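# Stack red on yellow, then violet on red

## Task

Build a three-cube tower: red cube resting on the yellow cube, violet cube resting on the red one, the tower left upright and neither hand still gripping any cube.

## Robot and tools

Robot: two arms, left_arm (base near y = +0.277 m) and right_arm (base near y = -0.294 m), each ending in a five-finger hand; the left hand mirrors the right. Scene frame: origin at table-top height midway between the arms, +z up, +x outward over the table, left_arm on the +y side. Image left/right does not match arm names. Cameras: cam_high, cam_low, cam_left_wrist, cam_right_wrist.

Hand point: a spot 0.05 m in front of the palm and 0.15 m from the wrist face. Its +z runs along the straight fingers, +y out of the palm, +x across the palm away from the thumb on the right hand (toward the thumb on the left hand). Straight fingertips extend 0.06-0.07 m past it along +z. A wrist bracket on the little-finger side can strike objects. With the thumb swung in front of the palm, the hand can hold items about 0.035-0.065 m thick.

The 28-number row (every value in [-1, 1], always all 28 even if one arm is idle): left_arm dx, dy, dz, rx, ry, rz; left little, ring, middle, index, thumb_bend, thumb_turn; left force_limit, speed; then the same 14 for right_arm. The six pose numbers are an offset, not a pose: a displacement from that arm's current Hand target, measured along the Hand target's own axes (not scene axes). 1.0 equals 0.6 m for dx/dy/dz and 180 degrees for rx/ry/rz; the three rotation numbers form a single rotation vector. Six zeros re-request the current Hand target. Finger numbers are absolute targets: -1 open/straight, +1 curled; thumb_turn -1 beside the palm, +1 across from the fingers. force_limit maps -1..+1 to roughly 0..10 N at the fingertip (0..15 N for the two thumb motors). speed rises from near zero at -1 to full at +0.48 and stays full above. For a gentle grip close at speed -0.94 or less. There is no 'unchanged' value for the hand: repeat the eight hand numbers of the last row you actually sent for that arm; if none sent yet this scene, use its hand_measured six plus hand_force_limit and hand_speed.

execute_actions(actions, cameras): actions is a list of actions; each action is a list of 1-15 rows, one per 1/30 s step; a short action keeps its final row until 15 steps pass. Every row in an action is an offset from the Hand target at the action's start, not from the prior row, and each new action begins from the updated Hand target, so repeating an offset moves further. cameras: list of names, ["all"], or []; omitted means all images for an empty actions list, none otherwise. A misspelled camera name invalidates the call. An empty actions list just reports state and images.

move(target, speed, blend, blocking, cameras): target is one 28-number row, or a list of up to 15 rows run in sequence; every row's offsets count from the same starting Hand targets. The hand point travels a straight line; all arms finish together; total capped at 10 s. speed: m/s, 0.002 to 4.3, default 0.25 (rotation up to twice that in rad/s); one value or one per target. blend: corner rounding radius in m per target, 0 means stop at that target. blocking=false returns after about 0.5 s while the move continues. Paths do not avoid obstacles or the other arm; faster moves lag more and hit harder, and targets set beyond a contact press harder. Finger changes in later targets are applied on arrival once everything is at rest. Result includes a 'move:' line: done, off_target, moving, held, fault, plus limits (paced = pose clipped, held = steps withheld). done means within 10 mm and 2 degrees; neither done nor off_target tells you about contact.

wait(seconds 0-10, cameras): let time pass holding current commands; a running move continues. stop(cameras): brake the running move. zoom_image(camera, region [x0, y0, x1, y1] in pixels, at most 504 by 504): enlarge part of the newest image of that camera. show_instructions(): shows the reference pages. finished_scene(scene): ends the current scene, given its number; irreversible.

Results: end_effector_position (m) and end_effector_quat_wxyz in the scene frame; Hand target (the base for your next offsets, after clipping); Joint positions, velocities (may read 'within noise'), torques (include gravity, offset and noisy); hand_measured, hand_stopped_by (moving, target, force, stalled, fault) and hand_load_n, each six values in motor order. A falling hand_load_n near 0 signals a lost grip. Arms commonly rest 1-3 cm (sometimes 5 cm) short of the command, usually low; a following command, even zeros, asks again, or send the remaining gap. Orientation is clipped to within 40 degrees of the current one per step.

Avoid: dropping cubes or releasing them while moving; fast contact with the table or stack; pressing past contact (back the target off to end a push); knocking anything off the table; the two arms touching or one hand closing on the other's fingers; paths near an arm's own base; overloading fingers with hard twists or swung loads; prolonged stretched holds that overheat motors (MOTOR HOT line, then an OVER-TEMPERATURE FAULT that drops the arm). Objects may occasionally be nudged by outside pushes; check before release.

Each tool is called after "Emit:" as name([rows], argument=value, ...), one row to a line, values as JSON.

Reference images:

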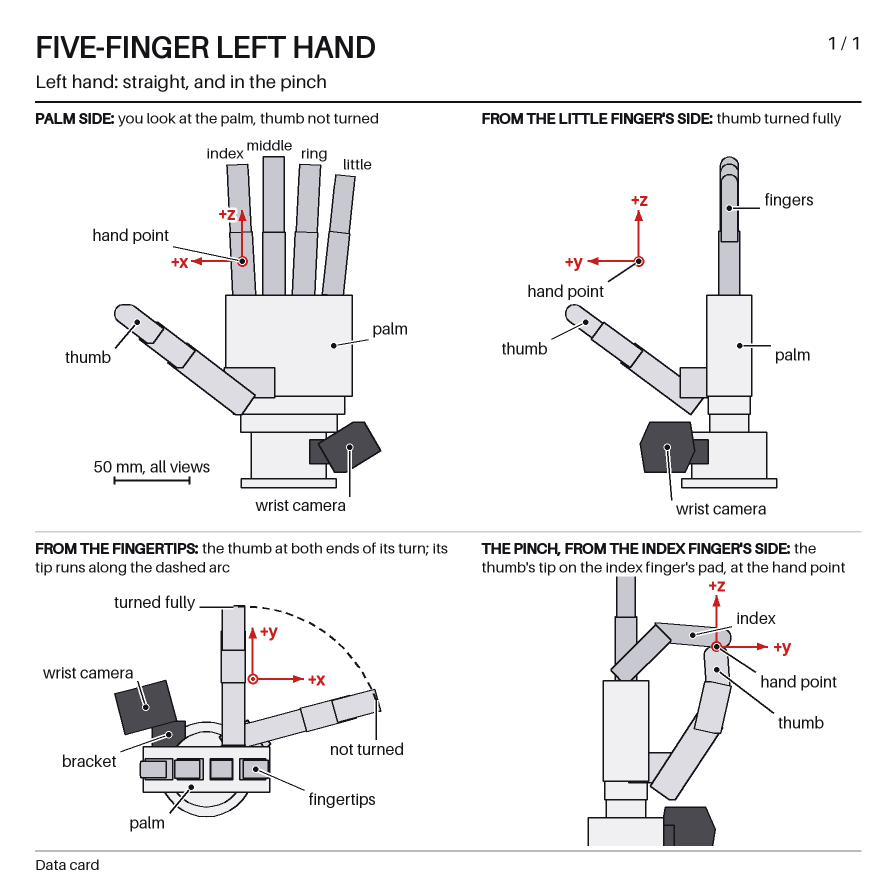

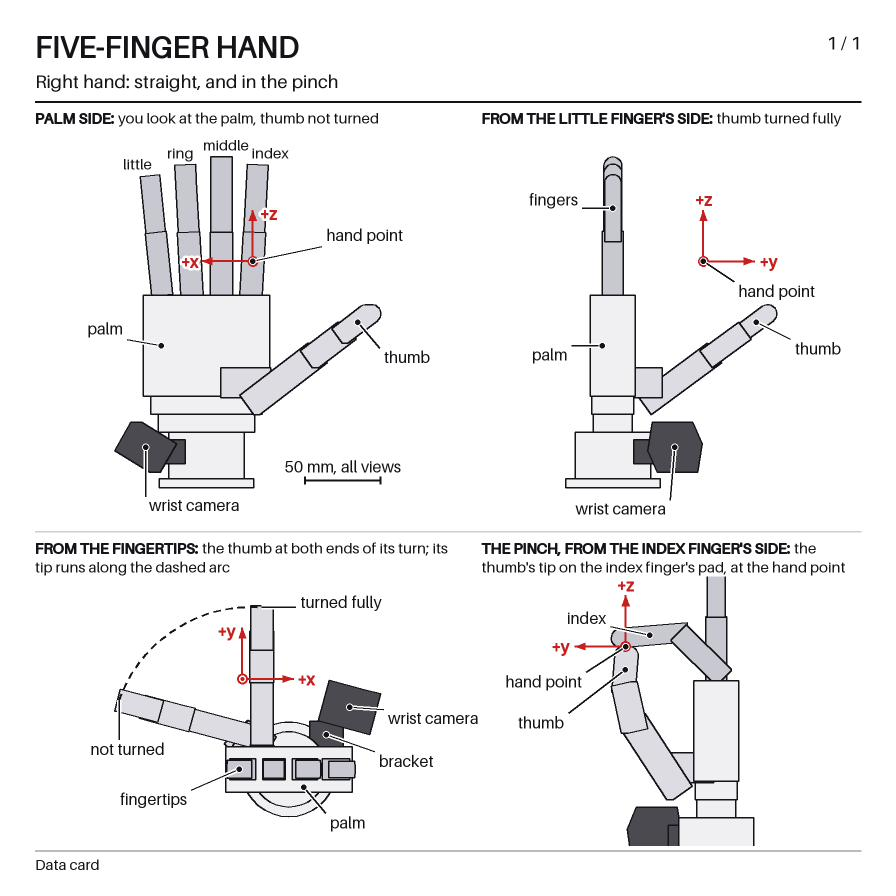

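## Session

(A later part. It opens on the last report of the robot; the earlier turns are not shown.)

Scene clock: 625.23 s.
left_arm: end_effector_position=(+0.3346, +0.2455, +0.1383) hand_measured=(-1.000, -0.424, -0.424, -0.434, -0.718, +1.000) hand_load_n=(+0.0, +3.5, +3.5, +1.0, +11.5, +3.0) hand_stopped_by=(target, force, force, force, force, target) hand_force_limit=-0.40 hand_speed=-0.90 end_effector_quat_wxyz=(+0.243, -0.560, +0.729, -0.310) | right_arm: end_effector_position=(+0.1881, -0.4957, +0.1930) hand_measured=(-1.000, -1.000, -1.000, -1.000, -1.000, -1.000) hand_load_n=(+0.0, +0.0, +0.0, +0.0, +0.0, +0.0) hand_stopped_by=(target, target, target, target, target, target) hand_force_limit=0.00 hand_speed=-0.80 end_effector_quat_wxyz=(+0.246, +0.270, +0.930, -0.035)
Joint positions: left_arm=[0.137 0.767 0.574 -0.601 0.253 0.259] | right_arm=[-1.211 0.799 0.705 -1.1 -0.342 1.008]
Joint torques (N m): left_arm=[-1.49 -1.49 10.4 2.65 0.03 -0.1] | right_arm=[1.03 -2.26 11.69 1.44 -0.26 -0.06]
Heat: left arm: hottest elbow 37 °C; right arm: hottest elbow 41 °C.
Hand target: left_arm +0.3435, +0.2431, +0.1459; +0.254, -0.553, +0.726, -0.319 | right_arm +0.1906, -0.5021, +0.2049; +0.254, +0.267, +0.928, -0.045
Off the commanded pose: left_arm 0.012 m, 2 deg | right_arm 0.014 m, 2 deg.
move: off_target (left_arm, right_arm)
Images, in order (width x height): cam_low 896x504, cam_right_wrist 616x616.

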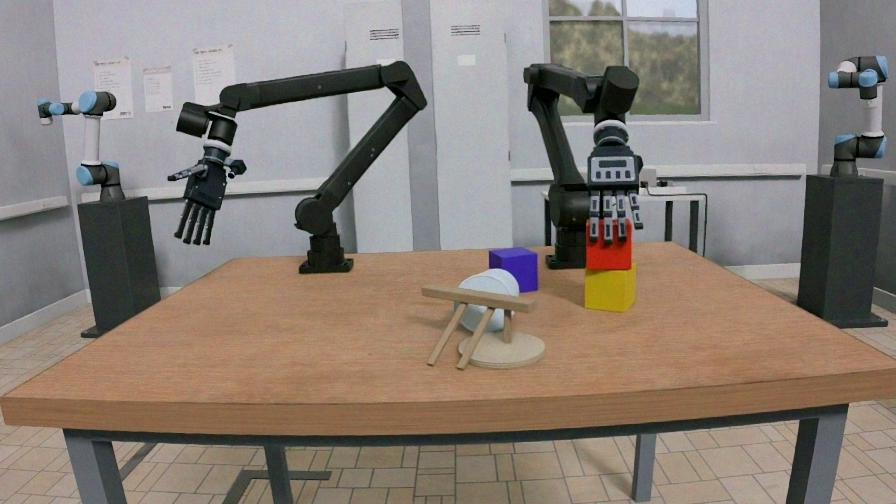

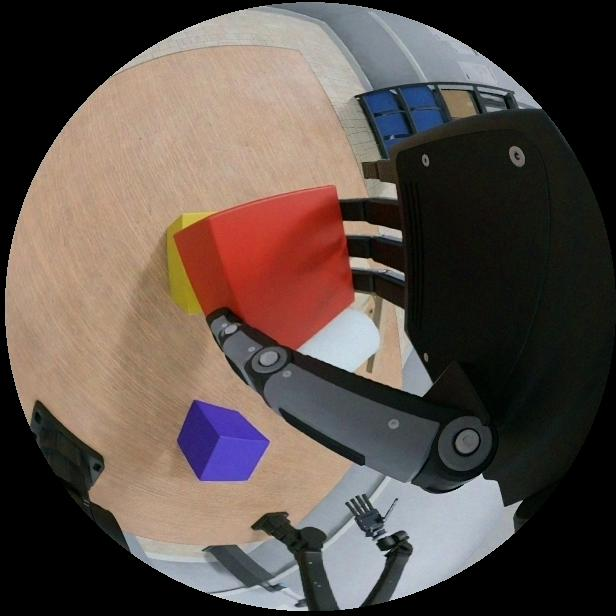

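Emit:
execute_actions([
  [[0,0,0,0,0,0,-1,-1,-1,-1,-1,1,-0.4,-0.8,0,0,0,0,0,0,-1,-1,-1,-1,-1,-1,0.0,-0.8]],
  [[0,0,0,0,0,0,-1,-1,-1,-1,-1,1,-0.4,-0.8,0,0,0,0,0,0,-1,-1,-1,-1,-1,-1,0.0,-0.8]],
  [[0,0,0,0,0,0,-1,-1,-1,-1,-1,1,-0.4,-0.8,0,0,0,0,0,0,-1,-1,-1,-1,-1,-1,0.0,-0.8]],
], cameras=["cam_high","cam_low","cam_right_wrist"])

Emit:
zoom_image(camera="cam_low", region=[540, 180, 680, 320])

Emit:
zoom_image(camera="cam_right_wrist", region=[150, 160, 400, 410])

Scene clock: 641.13 s.
left_arm: end_effector_position=(+0.3366, +0.2456, +0.1395) hand_measured=(-1.000, -1.000, -1.000, -1.000, -1.000, +1.000) hand_load_n=(+0.0, +0.0, +0.0, +0.0, +0.0, +0.0) hand_stopped_by=(target, target, target, target, target, target) hand_force_limit=-0.40 hand_speed=-0.80 end_effector_quat_wxyz=(+0.246, -0.558, +0.728, -0.312) | right_arm: end_effector_position=(+0.1881, -0.4957, +0.1930) hand_measured=(-1.000, -1.000, -1.000, -1.000, -1.000, -1.000) hand_load_n=(+0.0, +0.0, +0.0, +0.0, +0.0, +0.0) hand_stopped_by=(target, target, target, target, target, target) hand_force_limit=0.00 hand_speed=-0.80 end_effector_quat_wxyz=(+0.246, +0.270, +0.930, -0.035)
Joint positions: left_arm=[0.136 0.767 0.574 -0.592 0.253 0.259] | right_arm=[-1.211 0.799 0.705 -1.1 -0.342 1.008]
Joint torques (N m): left_arm=[-1.49 -1.44 10.44 2.28 0.02 -0.08] | right_arm=[0.79 -2.08 11.64 1.46 -0.26 -0.06]
Heat: left arm: hottest elbow 37 °C; right arm: hottest elbow 41 °C.
Hand target: left_arm +0.3435, +0.2431, +0.1459; +0.254, -0.553, +0.726, -0.319 | right_arm +0.1906, -0.5021, +0.2049; +0.254, +0.267, +0.928, -0.045
Off the commanded pose: left_arm 0.010 m, 1 deg | right_arm 0.014 m, 2 deg.
Images, in order (width x height): cam_high 896x504, cam_low 896x504, cam_right_wrist 616x616.

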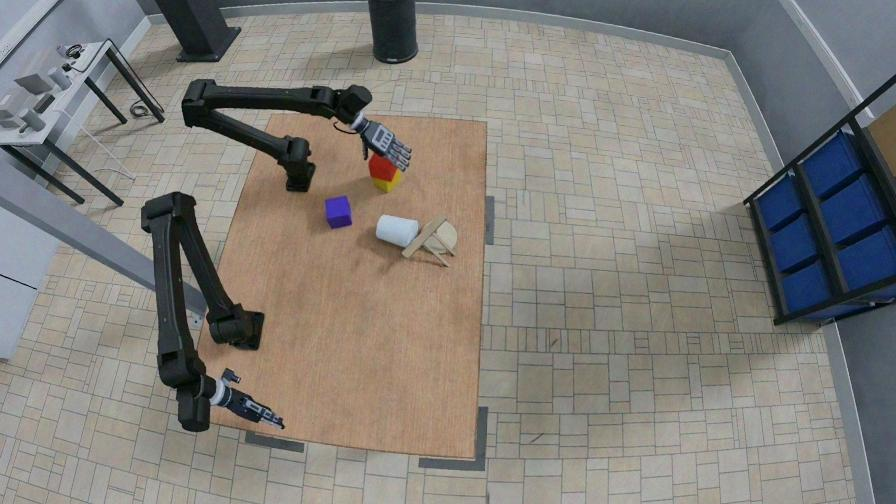

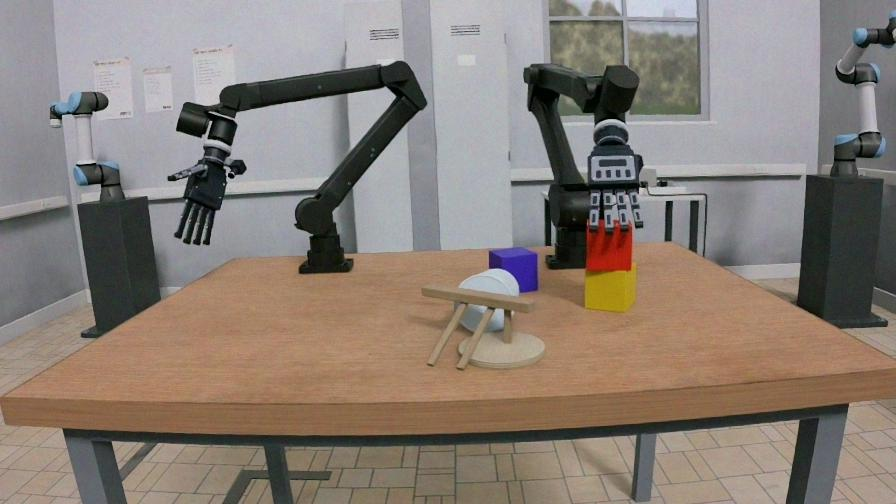

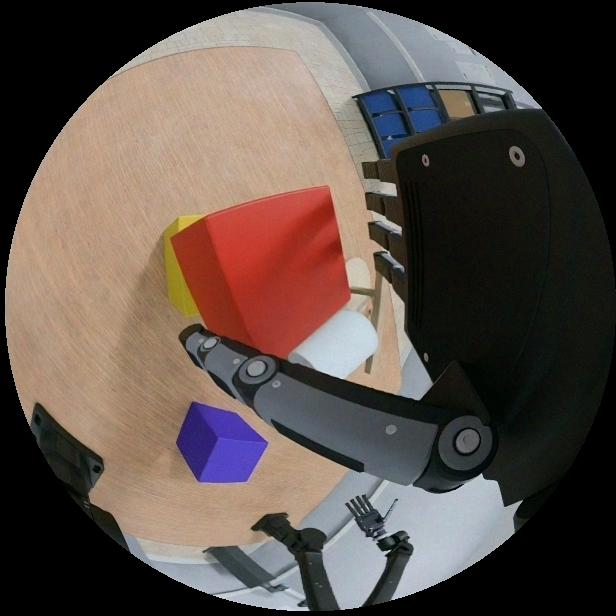

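Scaled by 3.600.

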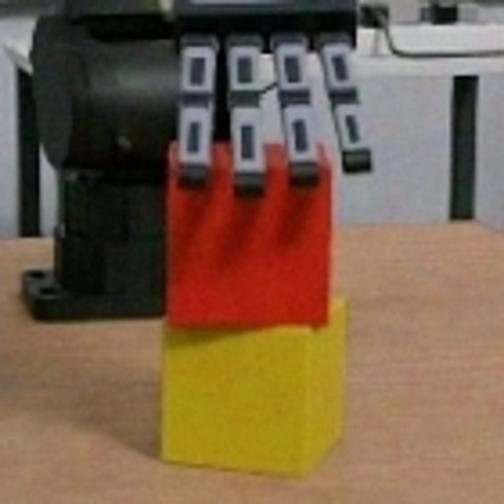

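Scaled by 2.016 from the camera's 616x616 image, which has a finer 880x880 frame.

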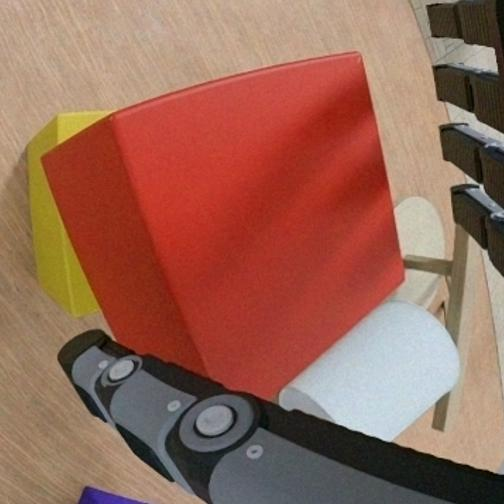

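Emit:
move(target=[-0.003,-0.149,-0.133,0,0,0,-1,-1,-1,-1,-1,1,-0.4,-0.8,0,0,0,0,0,0,-1,-1,-1,-1,-1,-1,0.0,-0.8], speed=0.1, cameras=["cam_high","cam_low","cam_right_wrist"])

Emit:
zoom_image(camera="cam_right_wrist", region=[130, 190, 310, 370])

Emit:
zoom_image(camera="cam_right_wrist", region=[130, 330, 290, 490])

Scene clock: 652.00 s.
left_arm: end_effector_position=(+0.3348, +0.2450, +0.2394) hand_measured=(-1.000, -1.000, -1.000, -1.000, -1.000, +1.000) hand_load_n=(+0.0, +0.0, +0.0, +0.0, +0.0, -0.5) hand_stopped_by=(target, target, target, target, target, target) hand_force_limit=-0.40 hand_speed=-0.80 end_effector_quat_wxyz=(+0.240, -0.561, +0.730, -0.309) | right_arm: end_effector_position=(+0.1881, -0.4957, +0.1930) hand_measured=(-1.000, -1.000, -1.000, -1.000, -1.000, -1.000) hand_load_n=(+0.0, +0.0, +0.0, +0.0, +0.0, +0.0) hand_stopped_by=(target, target, target, target, target, target) hand_force_limit=0.00 hand_speed=-0.80 end_effector_quat_wxyz=(+0.246, +0.270, +0.930, -0.035)
Joint positions: left_arm=[0.135 0.753 0.836 -0.882 0.253 0.258] | right_arm=[-1.211 0.799 0.705 -1.1 -0.342 1.008]
Joint torques (N m): left_arm=[-1.38 -1.26 14.41 0.98 0.03 -0.07] | right_arm=[0.85 -2.2 11.77 1.48 -0.27 -0.06]
Heat: left arm: hottest elbow 37 °C; right arm: hottest elbow 41 °C.
Hand target: left_arm +0.3437, +0.2430, +0.2656; +0.254, -0.553, +0.726, -0.319 | right_arm +0.1906, -0.5021, +0.2049; +0.254, +0.267, +0.928, -0.045
Off the commanded pose: left_arm 0.028 m, 2 deg | right_arm 0.014 m, 2 deg.
move: off_target (left_arm, right_arm)
Images, in order (width x height): cam_high 896x504, cam_low 896x504, cam_right_wrist 616x616.

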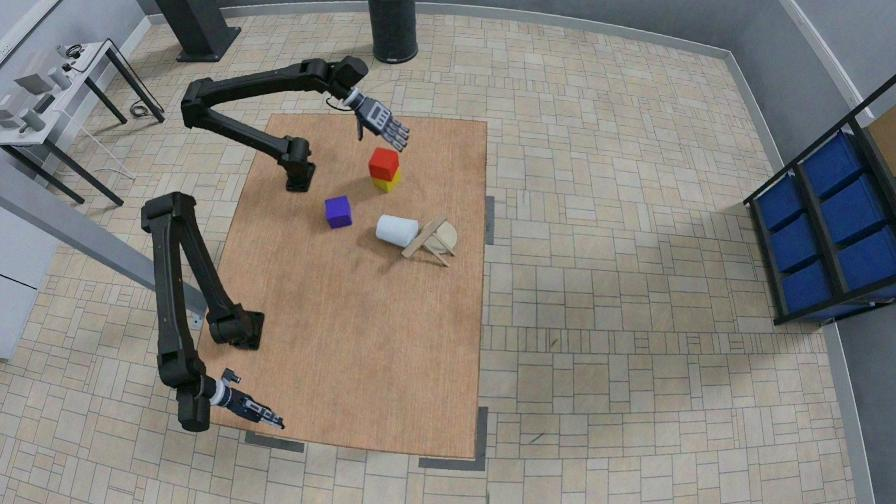

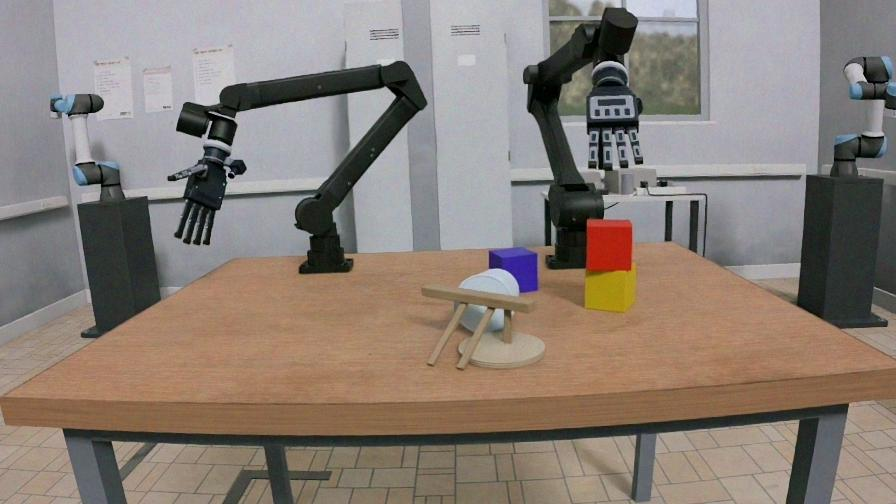

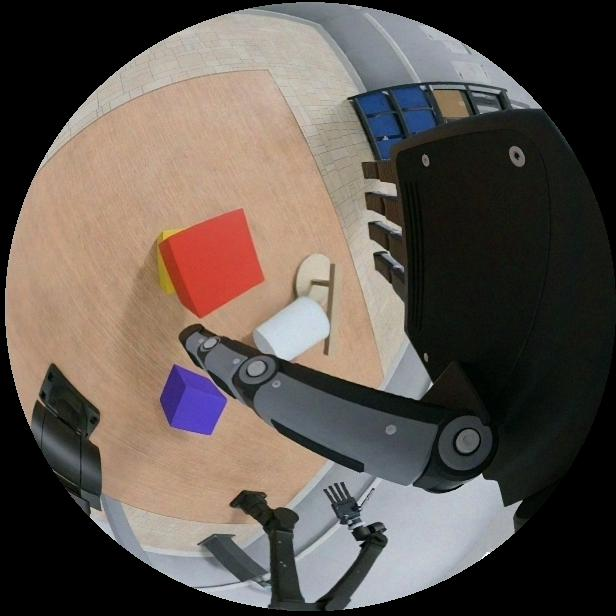

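Scaled by 2.800 from the camera's 616x616 image, which has a finer 880x880 frame.

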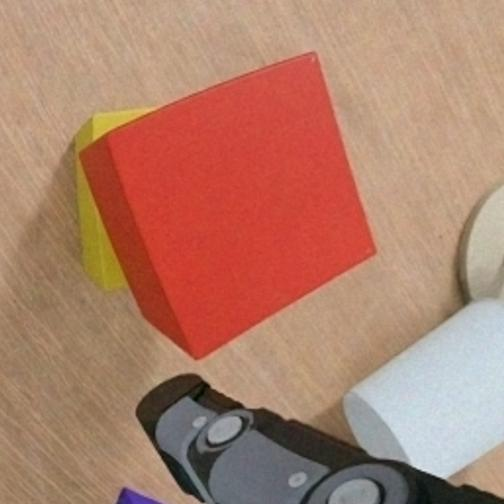

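Scaled by 3.150 from the camera's 616x616 image, which has a finer 880x880 frame.

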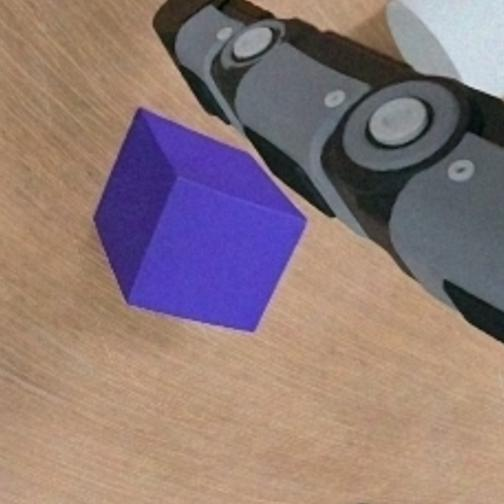

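Emit:
move(target=[0.2433,0.1817,-0.0827,-0.0048,0.2435,0.2259,-1,-1,-1,-1,-1,1,-0.4,-0.8,0,0,0,0,0,0,-1,-1,-1,-1,-1,-1,0.0,-0.8], speed=0.2, cameras=["cam_high","cam_low","cam_right_wrist"])

Emit:
zoom_image(camera="cam_right_wrist", region=[150, 170, 330, 350])

Scene clock: 732.33 s.
left_arm: end_effector_position=(+0.2038, +0.1324, +0.2136) hand_measured=(-1.000, -1.000, -1.000, -1.000, -1.000, +1.000) hand_load_n=(+0.0, +0.0, +0.0, +0.0, +0.0, +0.0) hand_stopped_by=(target, target, target, target, target, target) hand_force_limit=-0.40 hand_speed=-0.80 end_effector_quat_wxyz=(+0.061, -0.127, +0.911, -0.387) | right_arm: end_effector_position=(+0.1881, -0.4957, +0.1930) hand_measured=(-1.000, -1.000, -1.000, -1.000, -1.000, -1.000) hand_load_n=(+0.0, +0.0, +0.0, +0.0, +0.0, +0.0) hand_stopped_by=(target, target, target, target, target, target) hand_force_limit=0.00 hand_speed=-0.80 end_effector_quat_wxyz=(+0.246, +0.270, +0.930, -0.035)
Joint positions: left_arm=[-0.195 0.679 0.774 -1.185 0.673 0.893] | right_arm=[-1.211 0.799 0.705 -1.1 -0.342 1.008]
Joint torques (N m): left_arm=[-1.49 -0.79 9.61 0.62 0.53 0.09] | right_arm=[0.67 -2.14 11.81 1.39 -0.27 -0.05]
Heat: left arm: hottest elbow 39 °C; right arm: hottest elbow 41 °C.
Hand target: left_arm +0.2001, +0.1311, +0.2153; +0.059, -0.118, +0.912, -0.388 | right_arm +0.1906, -0.5021, +0.2049; +0.254, +0.267, +0.928, -0.045
Off the commanded pose: left_arm 0.004 m, 1 deg | right_arm 0.014 m, 2 deg.
move: off_target (right_arm)
Images, in order (width x height): cam_high 896x504, cam_low 896x504, cam_right_wrist 616x616.

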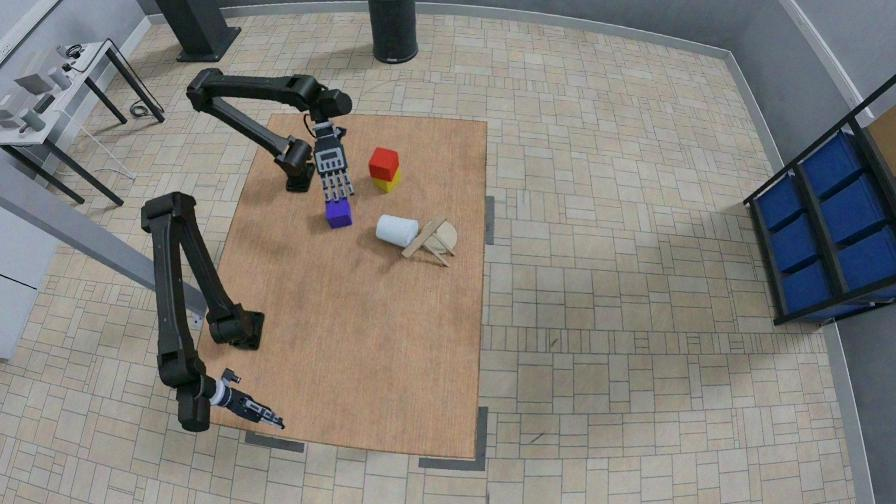

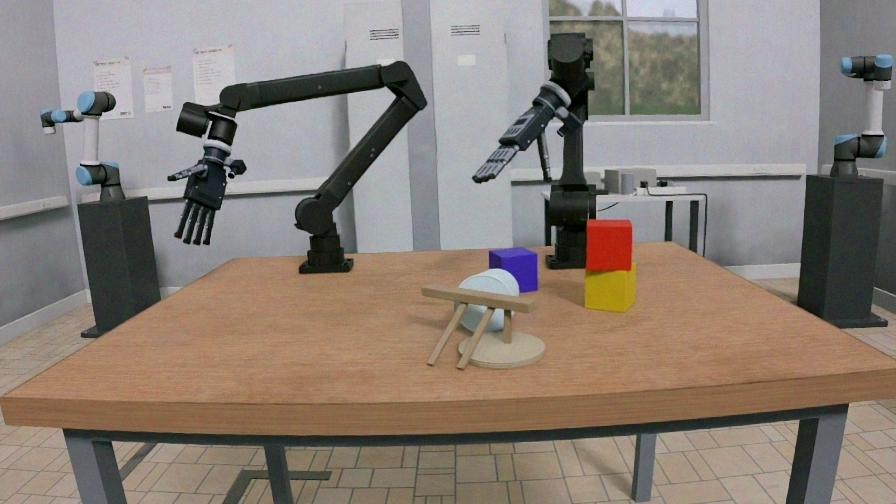

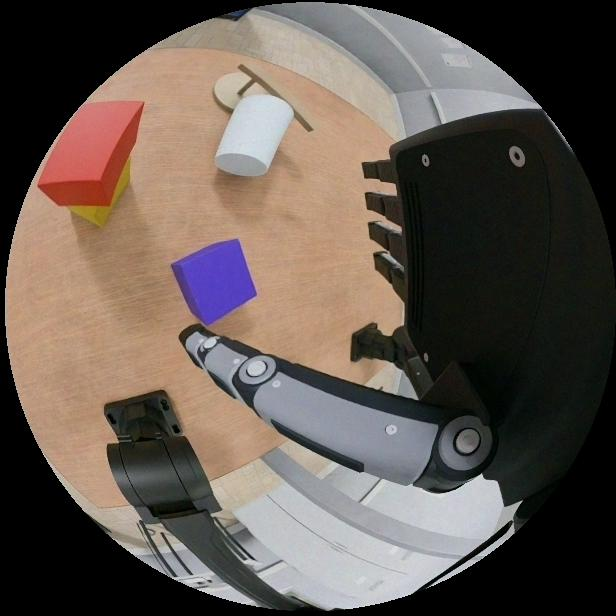

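Scaled by 2.800 from the camera's 616x616 image, which has a finer 880x880 frame.

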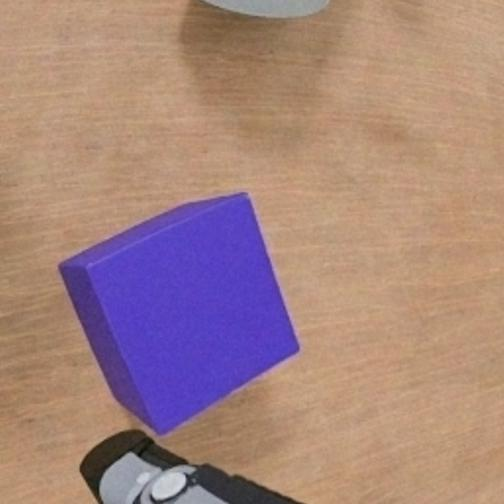

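Emit:
move(target=[0.0375,0.1053,0.1147,0,0.008,0.0077,-1,-1,-1,-1,-1,1,-0.4,-0.8,0,0,0,0,0,0,-1,-1,-1,-1,-1,-1,0.0,-0.8], speed=0.15, cameras=["cam_high","cam_low","cam_right_wrist"])

Emit:
zoom_image(camera="cam_right_wrist", region=[150, 170, 350, 370])

Scene clock: 758.87 s.
left_arm: end_effector_position=(+0.1782, +0.1231, +0.1182) hand_measured=(-1.000, -1.000, -1.000, -1.000, -1.000, +1.000) hand_load_n=(+0.0, +0.0, +0.0, +0.0, +0.0, +0.0) hand_stopped_by=(target, target, target, target, target, target) hand_force_limit=-0.40 hand_speed=-0.80 end_effector_quat_wxyz=(+0.043, -0.108, +0.916, -0.383) | right_arm: end_effector_position=(+0.1881, -0.4957, +0.1930) hand_measured=(-1.000, -1.000, -1.000, -1.000, -1.000, -1.000) hand_load_n=(+0.0, +0.0, +0.0, +0.0, +0.0, +0.0) hand_stopped_by=(target, target, target, target, target, target) hand_force_limit=0.00 hand_speed=-0.80 end_effector_quat_wxyz=(+0.246, +0.270, +0.930, -0.035)
Joint positions: left_arm=[-0.28 0.635 0.512 -0.963 0.655 0.853] | right_arm=[-1.211 0.799 0.705 -1.1 -0.342 1.008]
Joint torques (N m): left_arm=[-1.49 -0.62 9.61 1.76 0.3 -0.06] | right_arm=[0.62 -2.26 11.69 1.48 -0.27 -0.07]
Heat: left arm: hottest elbow 37 °C; right arm: hottest elbow 42 °C.
Hand target: left_arm +0.1815, +0.1200, +0.1218; +0.053, -0.103, +0.914, -0.388 | right_arm +0.1906, -0.5021, +0.2049; +0.254, +0.267, +0.928, -0.045
Off the commanded pose: left_arm 0.006 m, 1 deg | right_arm 0.014 m, 2 deg.
move: off_target (right_arm)
Images, in order (width x height): cam_high 896x504, cam_low 896x504, cam_right_wrist 616x616.

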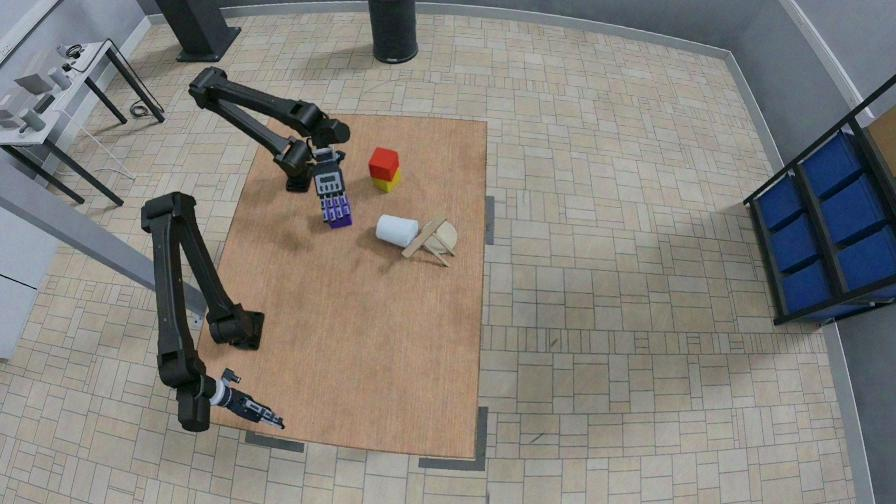

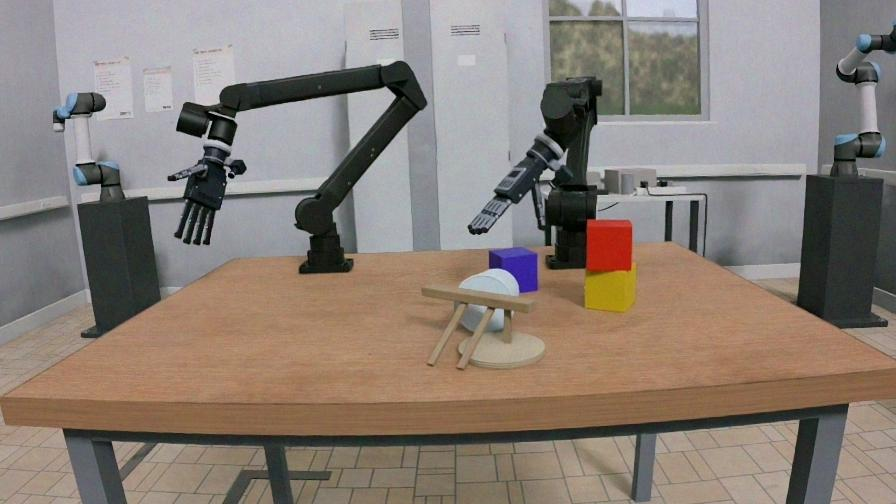

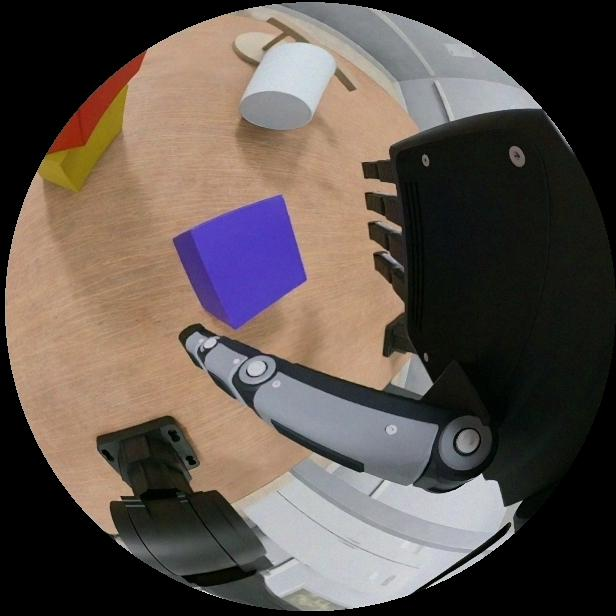

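Scaled by 2.520 from the camera's 616x616 image, which has a finer 880x880 frame.

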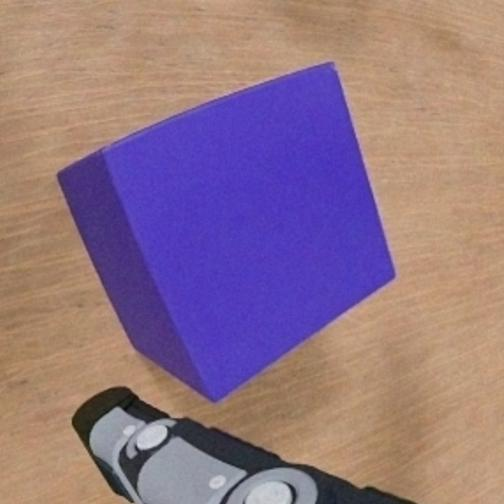

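Emit:
move([
  [-0.0132,0.0138,0.022,0,-0.0099,-0.0098,-1,-1,-1,-1,-1,1,-0.4,-0.8,0,0,0,0,0,0,-1,-1,-1,-1,-1,-1,0.0,-0.8],
  [-0.0122,0.0595,0.0658,0,-0.0099,-0.0098,-1,-1,-1,-1,-1,1,-0.4,-0.8,0,0,0,0,0,0,-1,-1,-1,-1,-1,-1,0.0,-0.8],
], speed=0.08, cameras=["cam_high","cam_low","cam_right_wrist"])

Emit:
zoom_image(camera="cam_right_wrist", region=[150, 150, 400, 400])

Emit:
zoom_image(camera="cam_low", region=[420, 180, 580, 340])

Scene clock: 791.93 s.
left_arm: end_effector_position=(+0.1874, +0.1213, +0.0684) hand_measured=(-1.000, -1.000, -1.000, -1.000, -1.000, +1.000) hand_load_n=(+0.0, -0.5, +0.0, +0.0, +0.0, +0.0) hand_stopped_by=(target, target, target, target, target, target) hand_force_limit=-0.40 hand_speed=-0.80 end_effector_quat_wxyz=(+0.059, -0.125, +0.912, -0.386) | right_arm: end_effector_position=(+0.1881, -0.4957, +0.1930) hand_measured=(-1.000, -1.000, -1.000, -1.000, -1.000, -1.000) hand_load_n=(+0.0, +0.0, +0.0, +0.5, +0.0, +0.0) hand_stopped_by=(target, target, target, target, target, target) hand_force_limit=0.00 hand_speed=-0.80 end_effector_quat_wxyz=(+0.246, +0.270, +0.930, -0.035)
Joint positions: left_arm=[-0.281 0.677 0.385 -0.748 0.633 0.805] | right_arm=[-1.211 0.799 0.705 -1.1 -0.342 1.008]
Joint torques (N m): left_arm=[-1.55 0.56 9.36 1.69 0.27 -0.07] | right_arm=[0.73 -2.26 11.75 1.35 -0.23 -0.06]
Heat: left arm: hottest elbow 37 °C; right arm: hottest elbow 42 °C.
Hand target: left_arm +0.1902, +0.1182, +0.0687; +0.061, -0.123, +0.912, -0.388 | right_arm +0.1906, -0.5021, +0.2049; +0.254, +0.267, +0.928, -0.045
Off the commanded pose: left_arm 0.004 m, 0 deg | right_arm 0.014 m, 2 deg.
move: off_target (right_arm)
Images, in order (width x height): cam_high 896x504, cam_low 896x504, cam_right_wrist 616x616.

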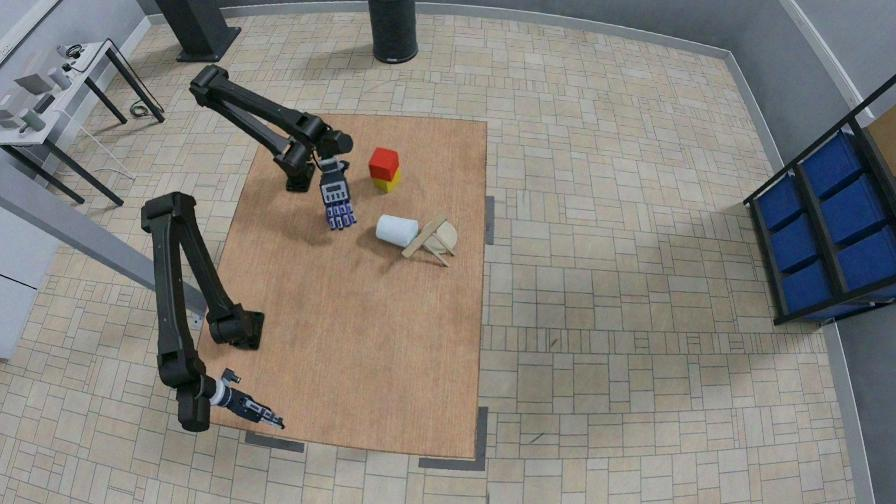

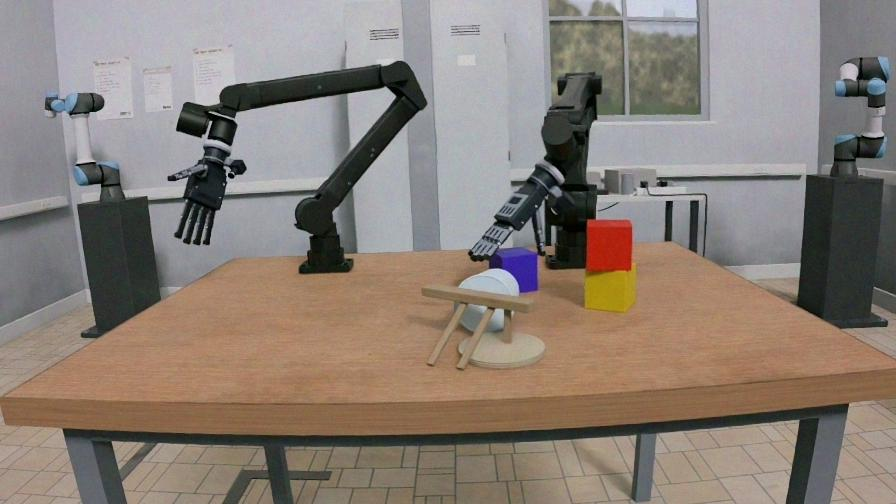

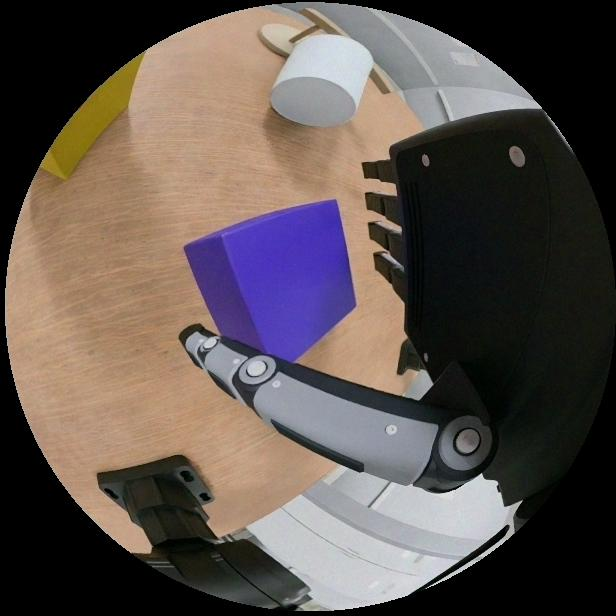

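Scaled by 2.016 from the camera's 616x616 image, which has a finer 880x880 frame.

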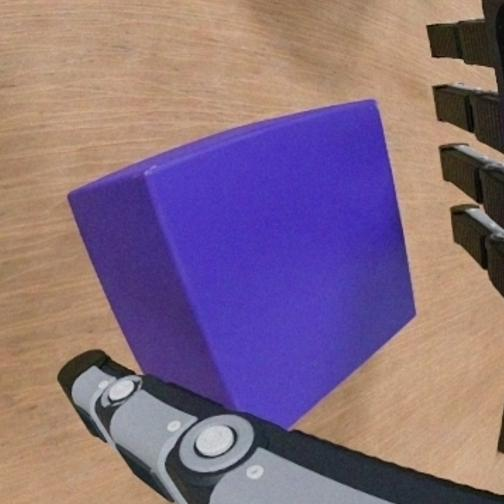

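Scaled by 3.150.

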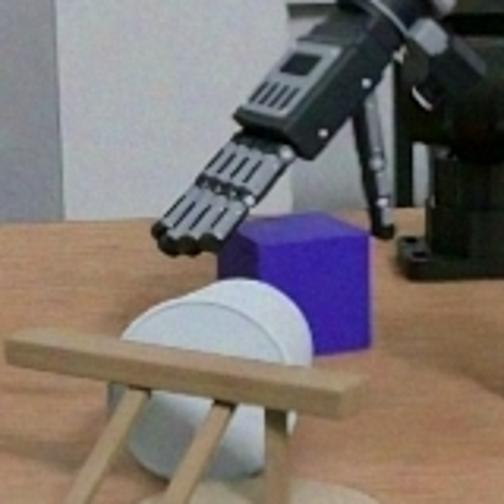

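Emit:
execute_actions([
  [[0,0,0,0,0,0,-1,0.1,0.1,0.1,-0.4,1,-0.4,-0.9,0,0,0,0,0,0,-1,-1,-1,-1,-1,-1,0.0,-0.8]],
  [[0,0,0,0,0,0,-1,0.1,0.1,0.1,-0.4,1,-0.4,-0.9,0,0,0,0,0,0,-1,-1,-1,-1,-1,-1,0.0,-0.8]],
  [[0,0,0,0,0,0,-1,0.1,0.1,0.1,-0.4,1,-0.4,-0.9,0,0,0,0,0,0,-1,-1,-1,-1,-1,-1,0.0,-0.8]],
  [[0,0,0,0,0,0,-1,0.1,0.1,0.1,-0.4,1,-0.4,-0.9,0,0,0,0,0,0,-1,-1,-1,-1,-1,-1,0.0,-0.8]],
], cameras=["cam_low","cam_right_wrist"])

Scene clock: 802.83 s.
left_arm: end_effector_position=(+0.1879, +0.1209, +0.0686) hand_measured=(-1.000, -0.406, -0.406, -0.414, -0.708, +1.000) hand_load_n=(+0.0, +4.5, +5.0, +1.0, +11.5, +3.0) hand_stopped_by=(target, force, force, force, force, target) hand_force_limit=-0.40 hand_speed=-0.90 end_effector_quat_wxyz=(+0.060, -0.125, +0.912, -0.386) | right_arm: end_effector_position=(+0.1881, -0.4957, +0.1930) hand_measured=(-1.000, -1.000, -1.000, -1.000, -1.000, -1.000) hand_load_n=(+0.0, +0.0, +0.0, +0.0, +0.0, +0.0) hand_stopped_by=(target, target, target, target, target, target) hand_force_limit=0.00 hand_speed=-0.80 end_effector_quat_wxyz=(+0.246, +0.270, +0.930, -0.035)
Joint positions: left_arm=[-0.282 0.677 0.385 -0.745 0.633 0.803] | right_arm=[-1.211 0.799 0.705 -1.1 -0.342 1.008]
Joint torques (N m): left_arm=[-1.44 0.79 9.37 1.72 0.28 -0.07] | right_arm=[0.85 -2.26 11.64 1.42 -0.24 -0.05]
Heat: left arm: hottest elbow 36 °C; right arm: hottest elbow 42 °C.
Hand target: left_arm +0.1902, +0.1182, +0.0687; +0.061, -0.123, +0.912, -0.387 | right_arm +0.1906, -0.5021, +0.2049; +0.254, +0.267, +0.928, -0.045
Off the commanded pose: left_arm 0.004 m, 0 deg | right_arm 0.014 m, 2 deg.
Images, in order (width x height): cam_low 896x504, cam_right_wrist 616x616.

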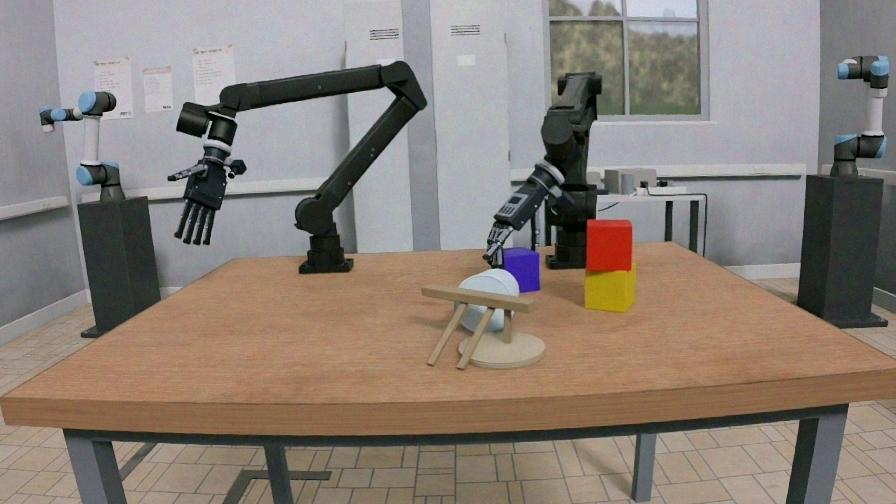

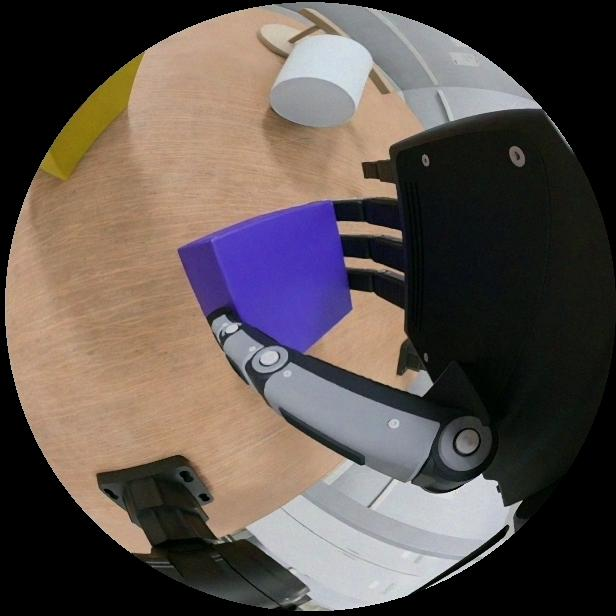

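Emit:
zoom_image(camera="cam_right_wrist", region=[160, 170, 380, 390])

Scaled by 2.291 from the camera's 616x616 image, which has a finer 880x880 frame.

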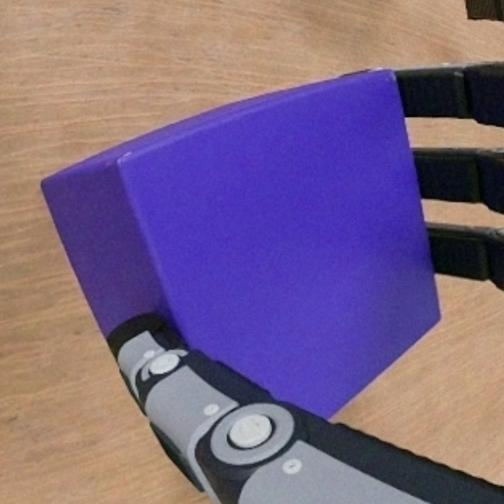

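Emit:
move([
  [-0.0056,-0.2523,-0.2428,0,0,0,-1,0.1,0.1,0.1,-0.4,1,-0.4,-0.9,0,0,0,0,0,0,-1,-1,-1,-1,-1,-1,0.0,-0.8],
  [-0.3123,-0.1582,-0.3488,0.0053,-0.241,-0.2238,-1,0.1,0.1,0.1,-0.4,1,-0.4,-0.9,0,0,0,0,0,0,-1,-1,-1,-1,-1,-1,0.0,-0.8],
], speed=0.15, cameras=["cam_high","cam_low","cam_right_wrist"])

Emit:
zoom_image(camera="cam_low", region=[520, 120, 700, 320])

Emit:
zoom_image(camera="cam_right_wrist", region=[130, 200, 290, 360])

Scene clock: 866.33 s.
left_arm: end_effector_position=(+0.3229, +0.2461, +0.2490) hand_measured=(-1.000, -0.406, -0.406, -0.414, -0.708, +1.000) hand_load_n=(+0.0, +4.5, +5.0, +1.5, +11.5, +2.5) hand_stopped_by=(target, force, force, force, force, target) hand_force_limit=-0.40 hand_speed=-0.90 end_effector_quat_wxyz=(+0.219, -0.561, +0.740, -0.300) | right_arm: end_effector_position=(+0.1881, -0.4957, +0.1930) hand_measured=(-1.000, -1.000, -1.000, -1.000, -1.000, -1.000) hand_load_n=(+0.0, +0.0, +0.0, +0.0, +0.0, +0.0) hand_stopped_by=(target, target, target, target, target, target) hand_force_limit=0.00 hand_speed=-0.80 end_effector_quat_wxyz=(+0.246, +0.270, +0.930, -0.035)
Joint positions: left_arm=[0.153 0.759 0.88 -0.972 0.279 0.285] | right_arm=[-1.211 0.799 0.705 -1.1 -0.342 1.008]
Joint torques (N m): left_arm=[-0.09 -0.91 15.38 2.41 0.07 -0.12] | right_arm=[0.56 -2.43 11.67 1.43 -0.25 -0.04]
Heat: left arm: hottest elbow 35 °C; right arm: hottest elbow 42 °C.
Hand target: left_arm +0.3443, +0.2502, +0.2851; +0.254, -0.553, +0.726, -0.320 | right_arm +0.1906, -0.5021, +0.2049; +0.254, +0.267, +0.928, -0.045
Off the commanded pose: left_arm 0.042 m, 5 deg | right_arm 0.014 m, 2 deg.
move: off_target (left_arm, right_arm)
Images, in order (width x height): cam_high 896x504, cam_low 896x504, cam_right_wrist 616x616.

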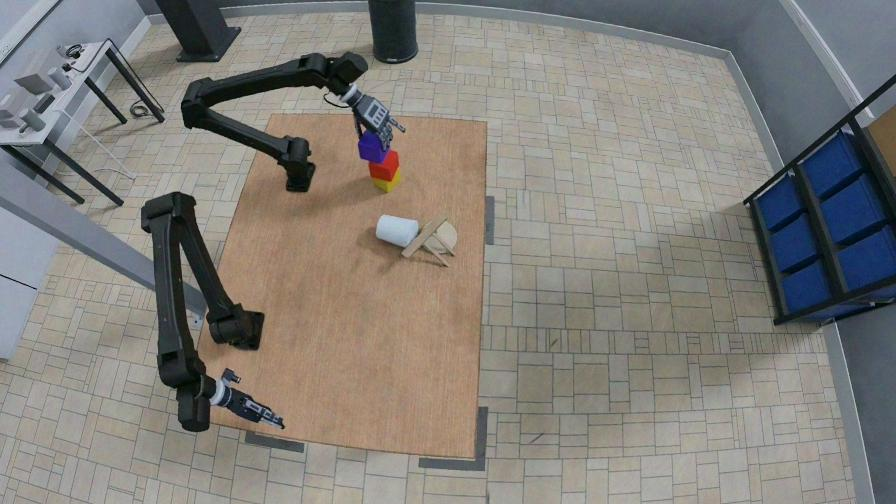

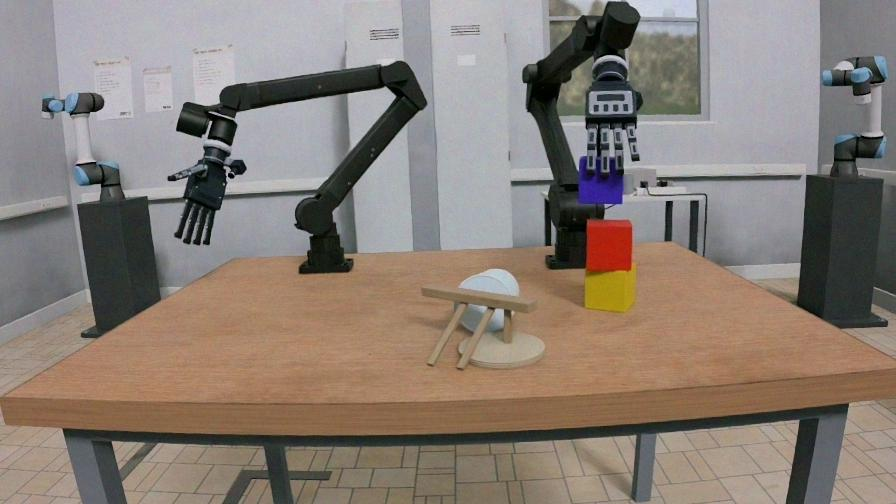

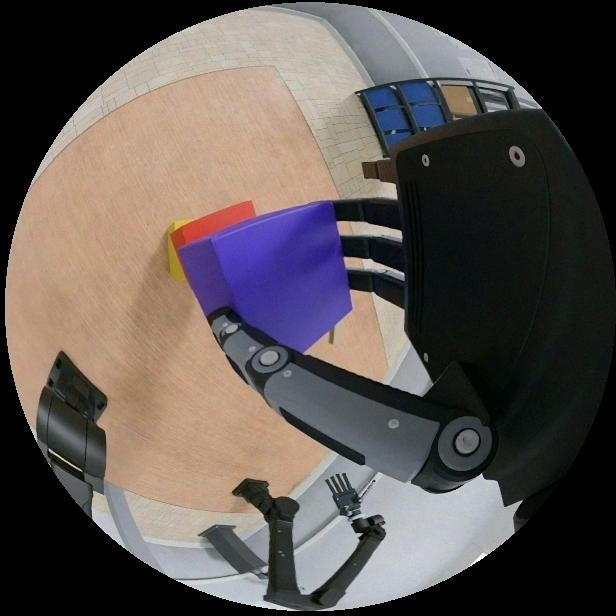

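Scaled by 2.520.

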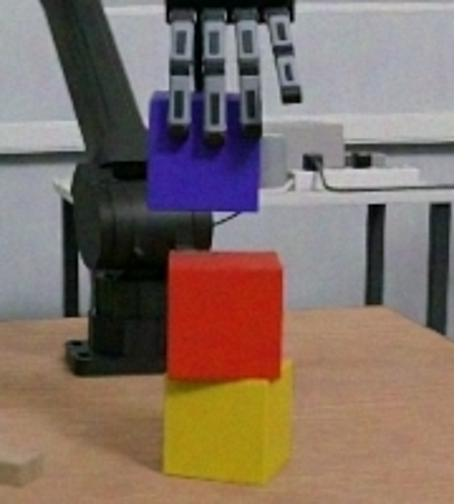

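Scaled by 3.150 from the camera's 616x616 image, which has a finer 880x880 frame.

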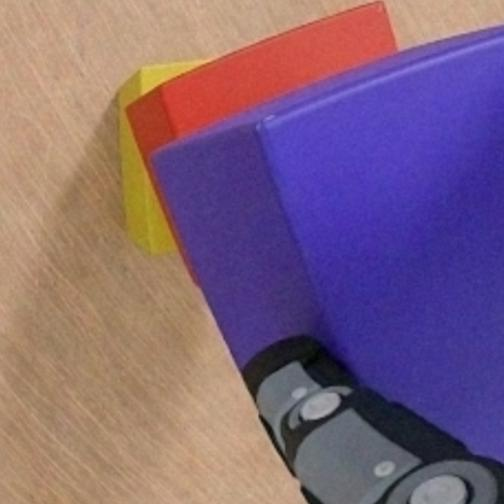

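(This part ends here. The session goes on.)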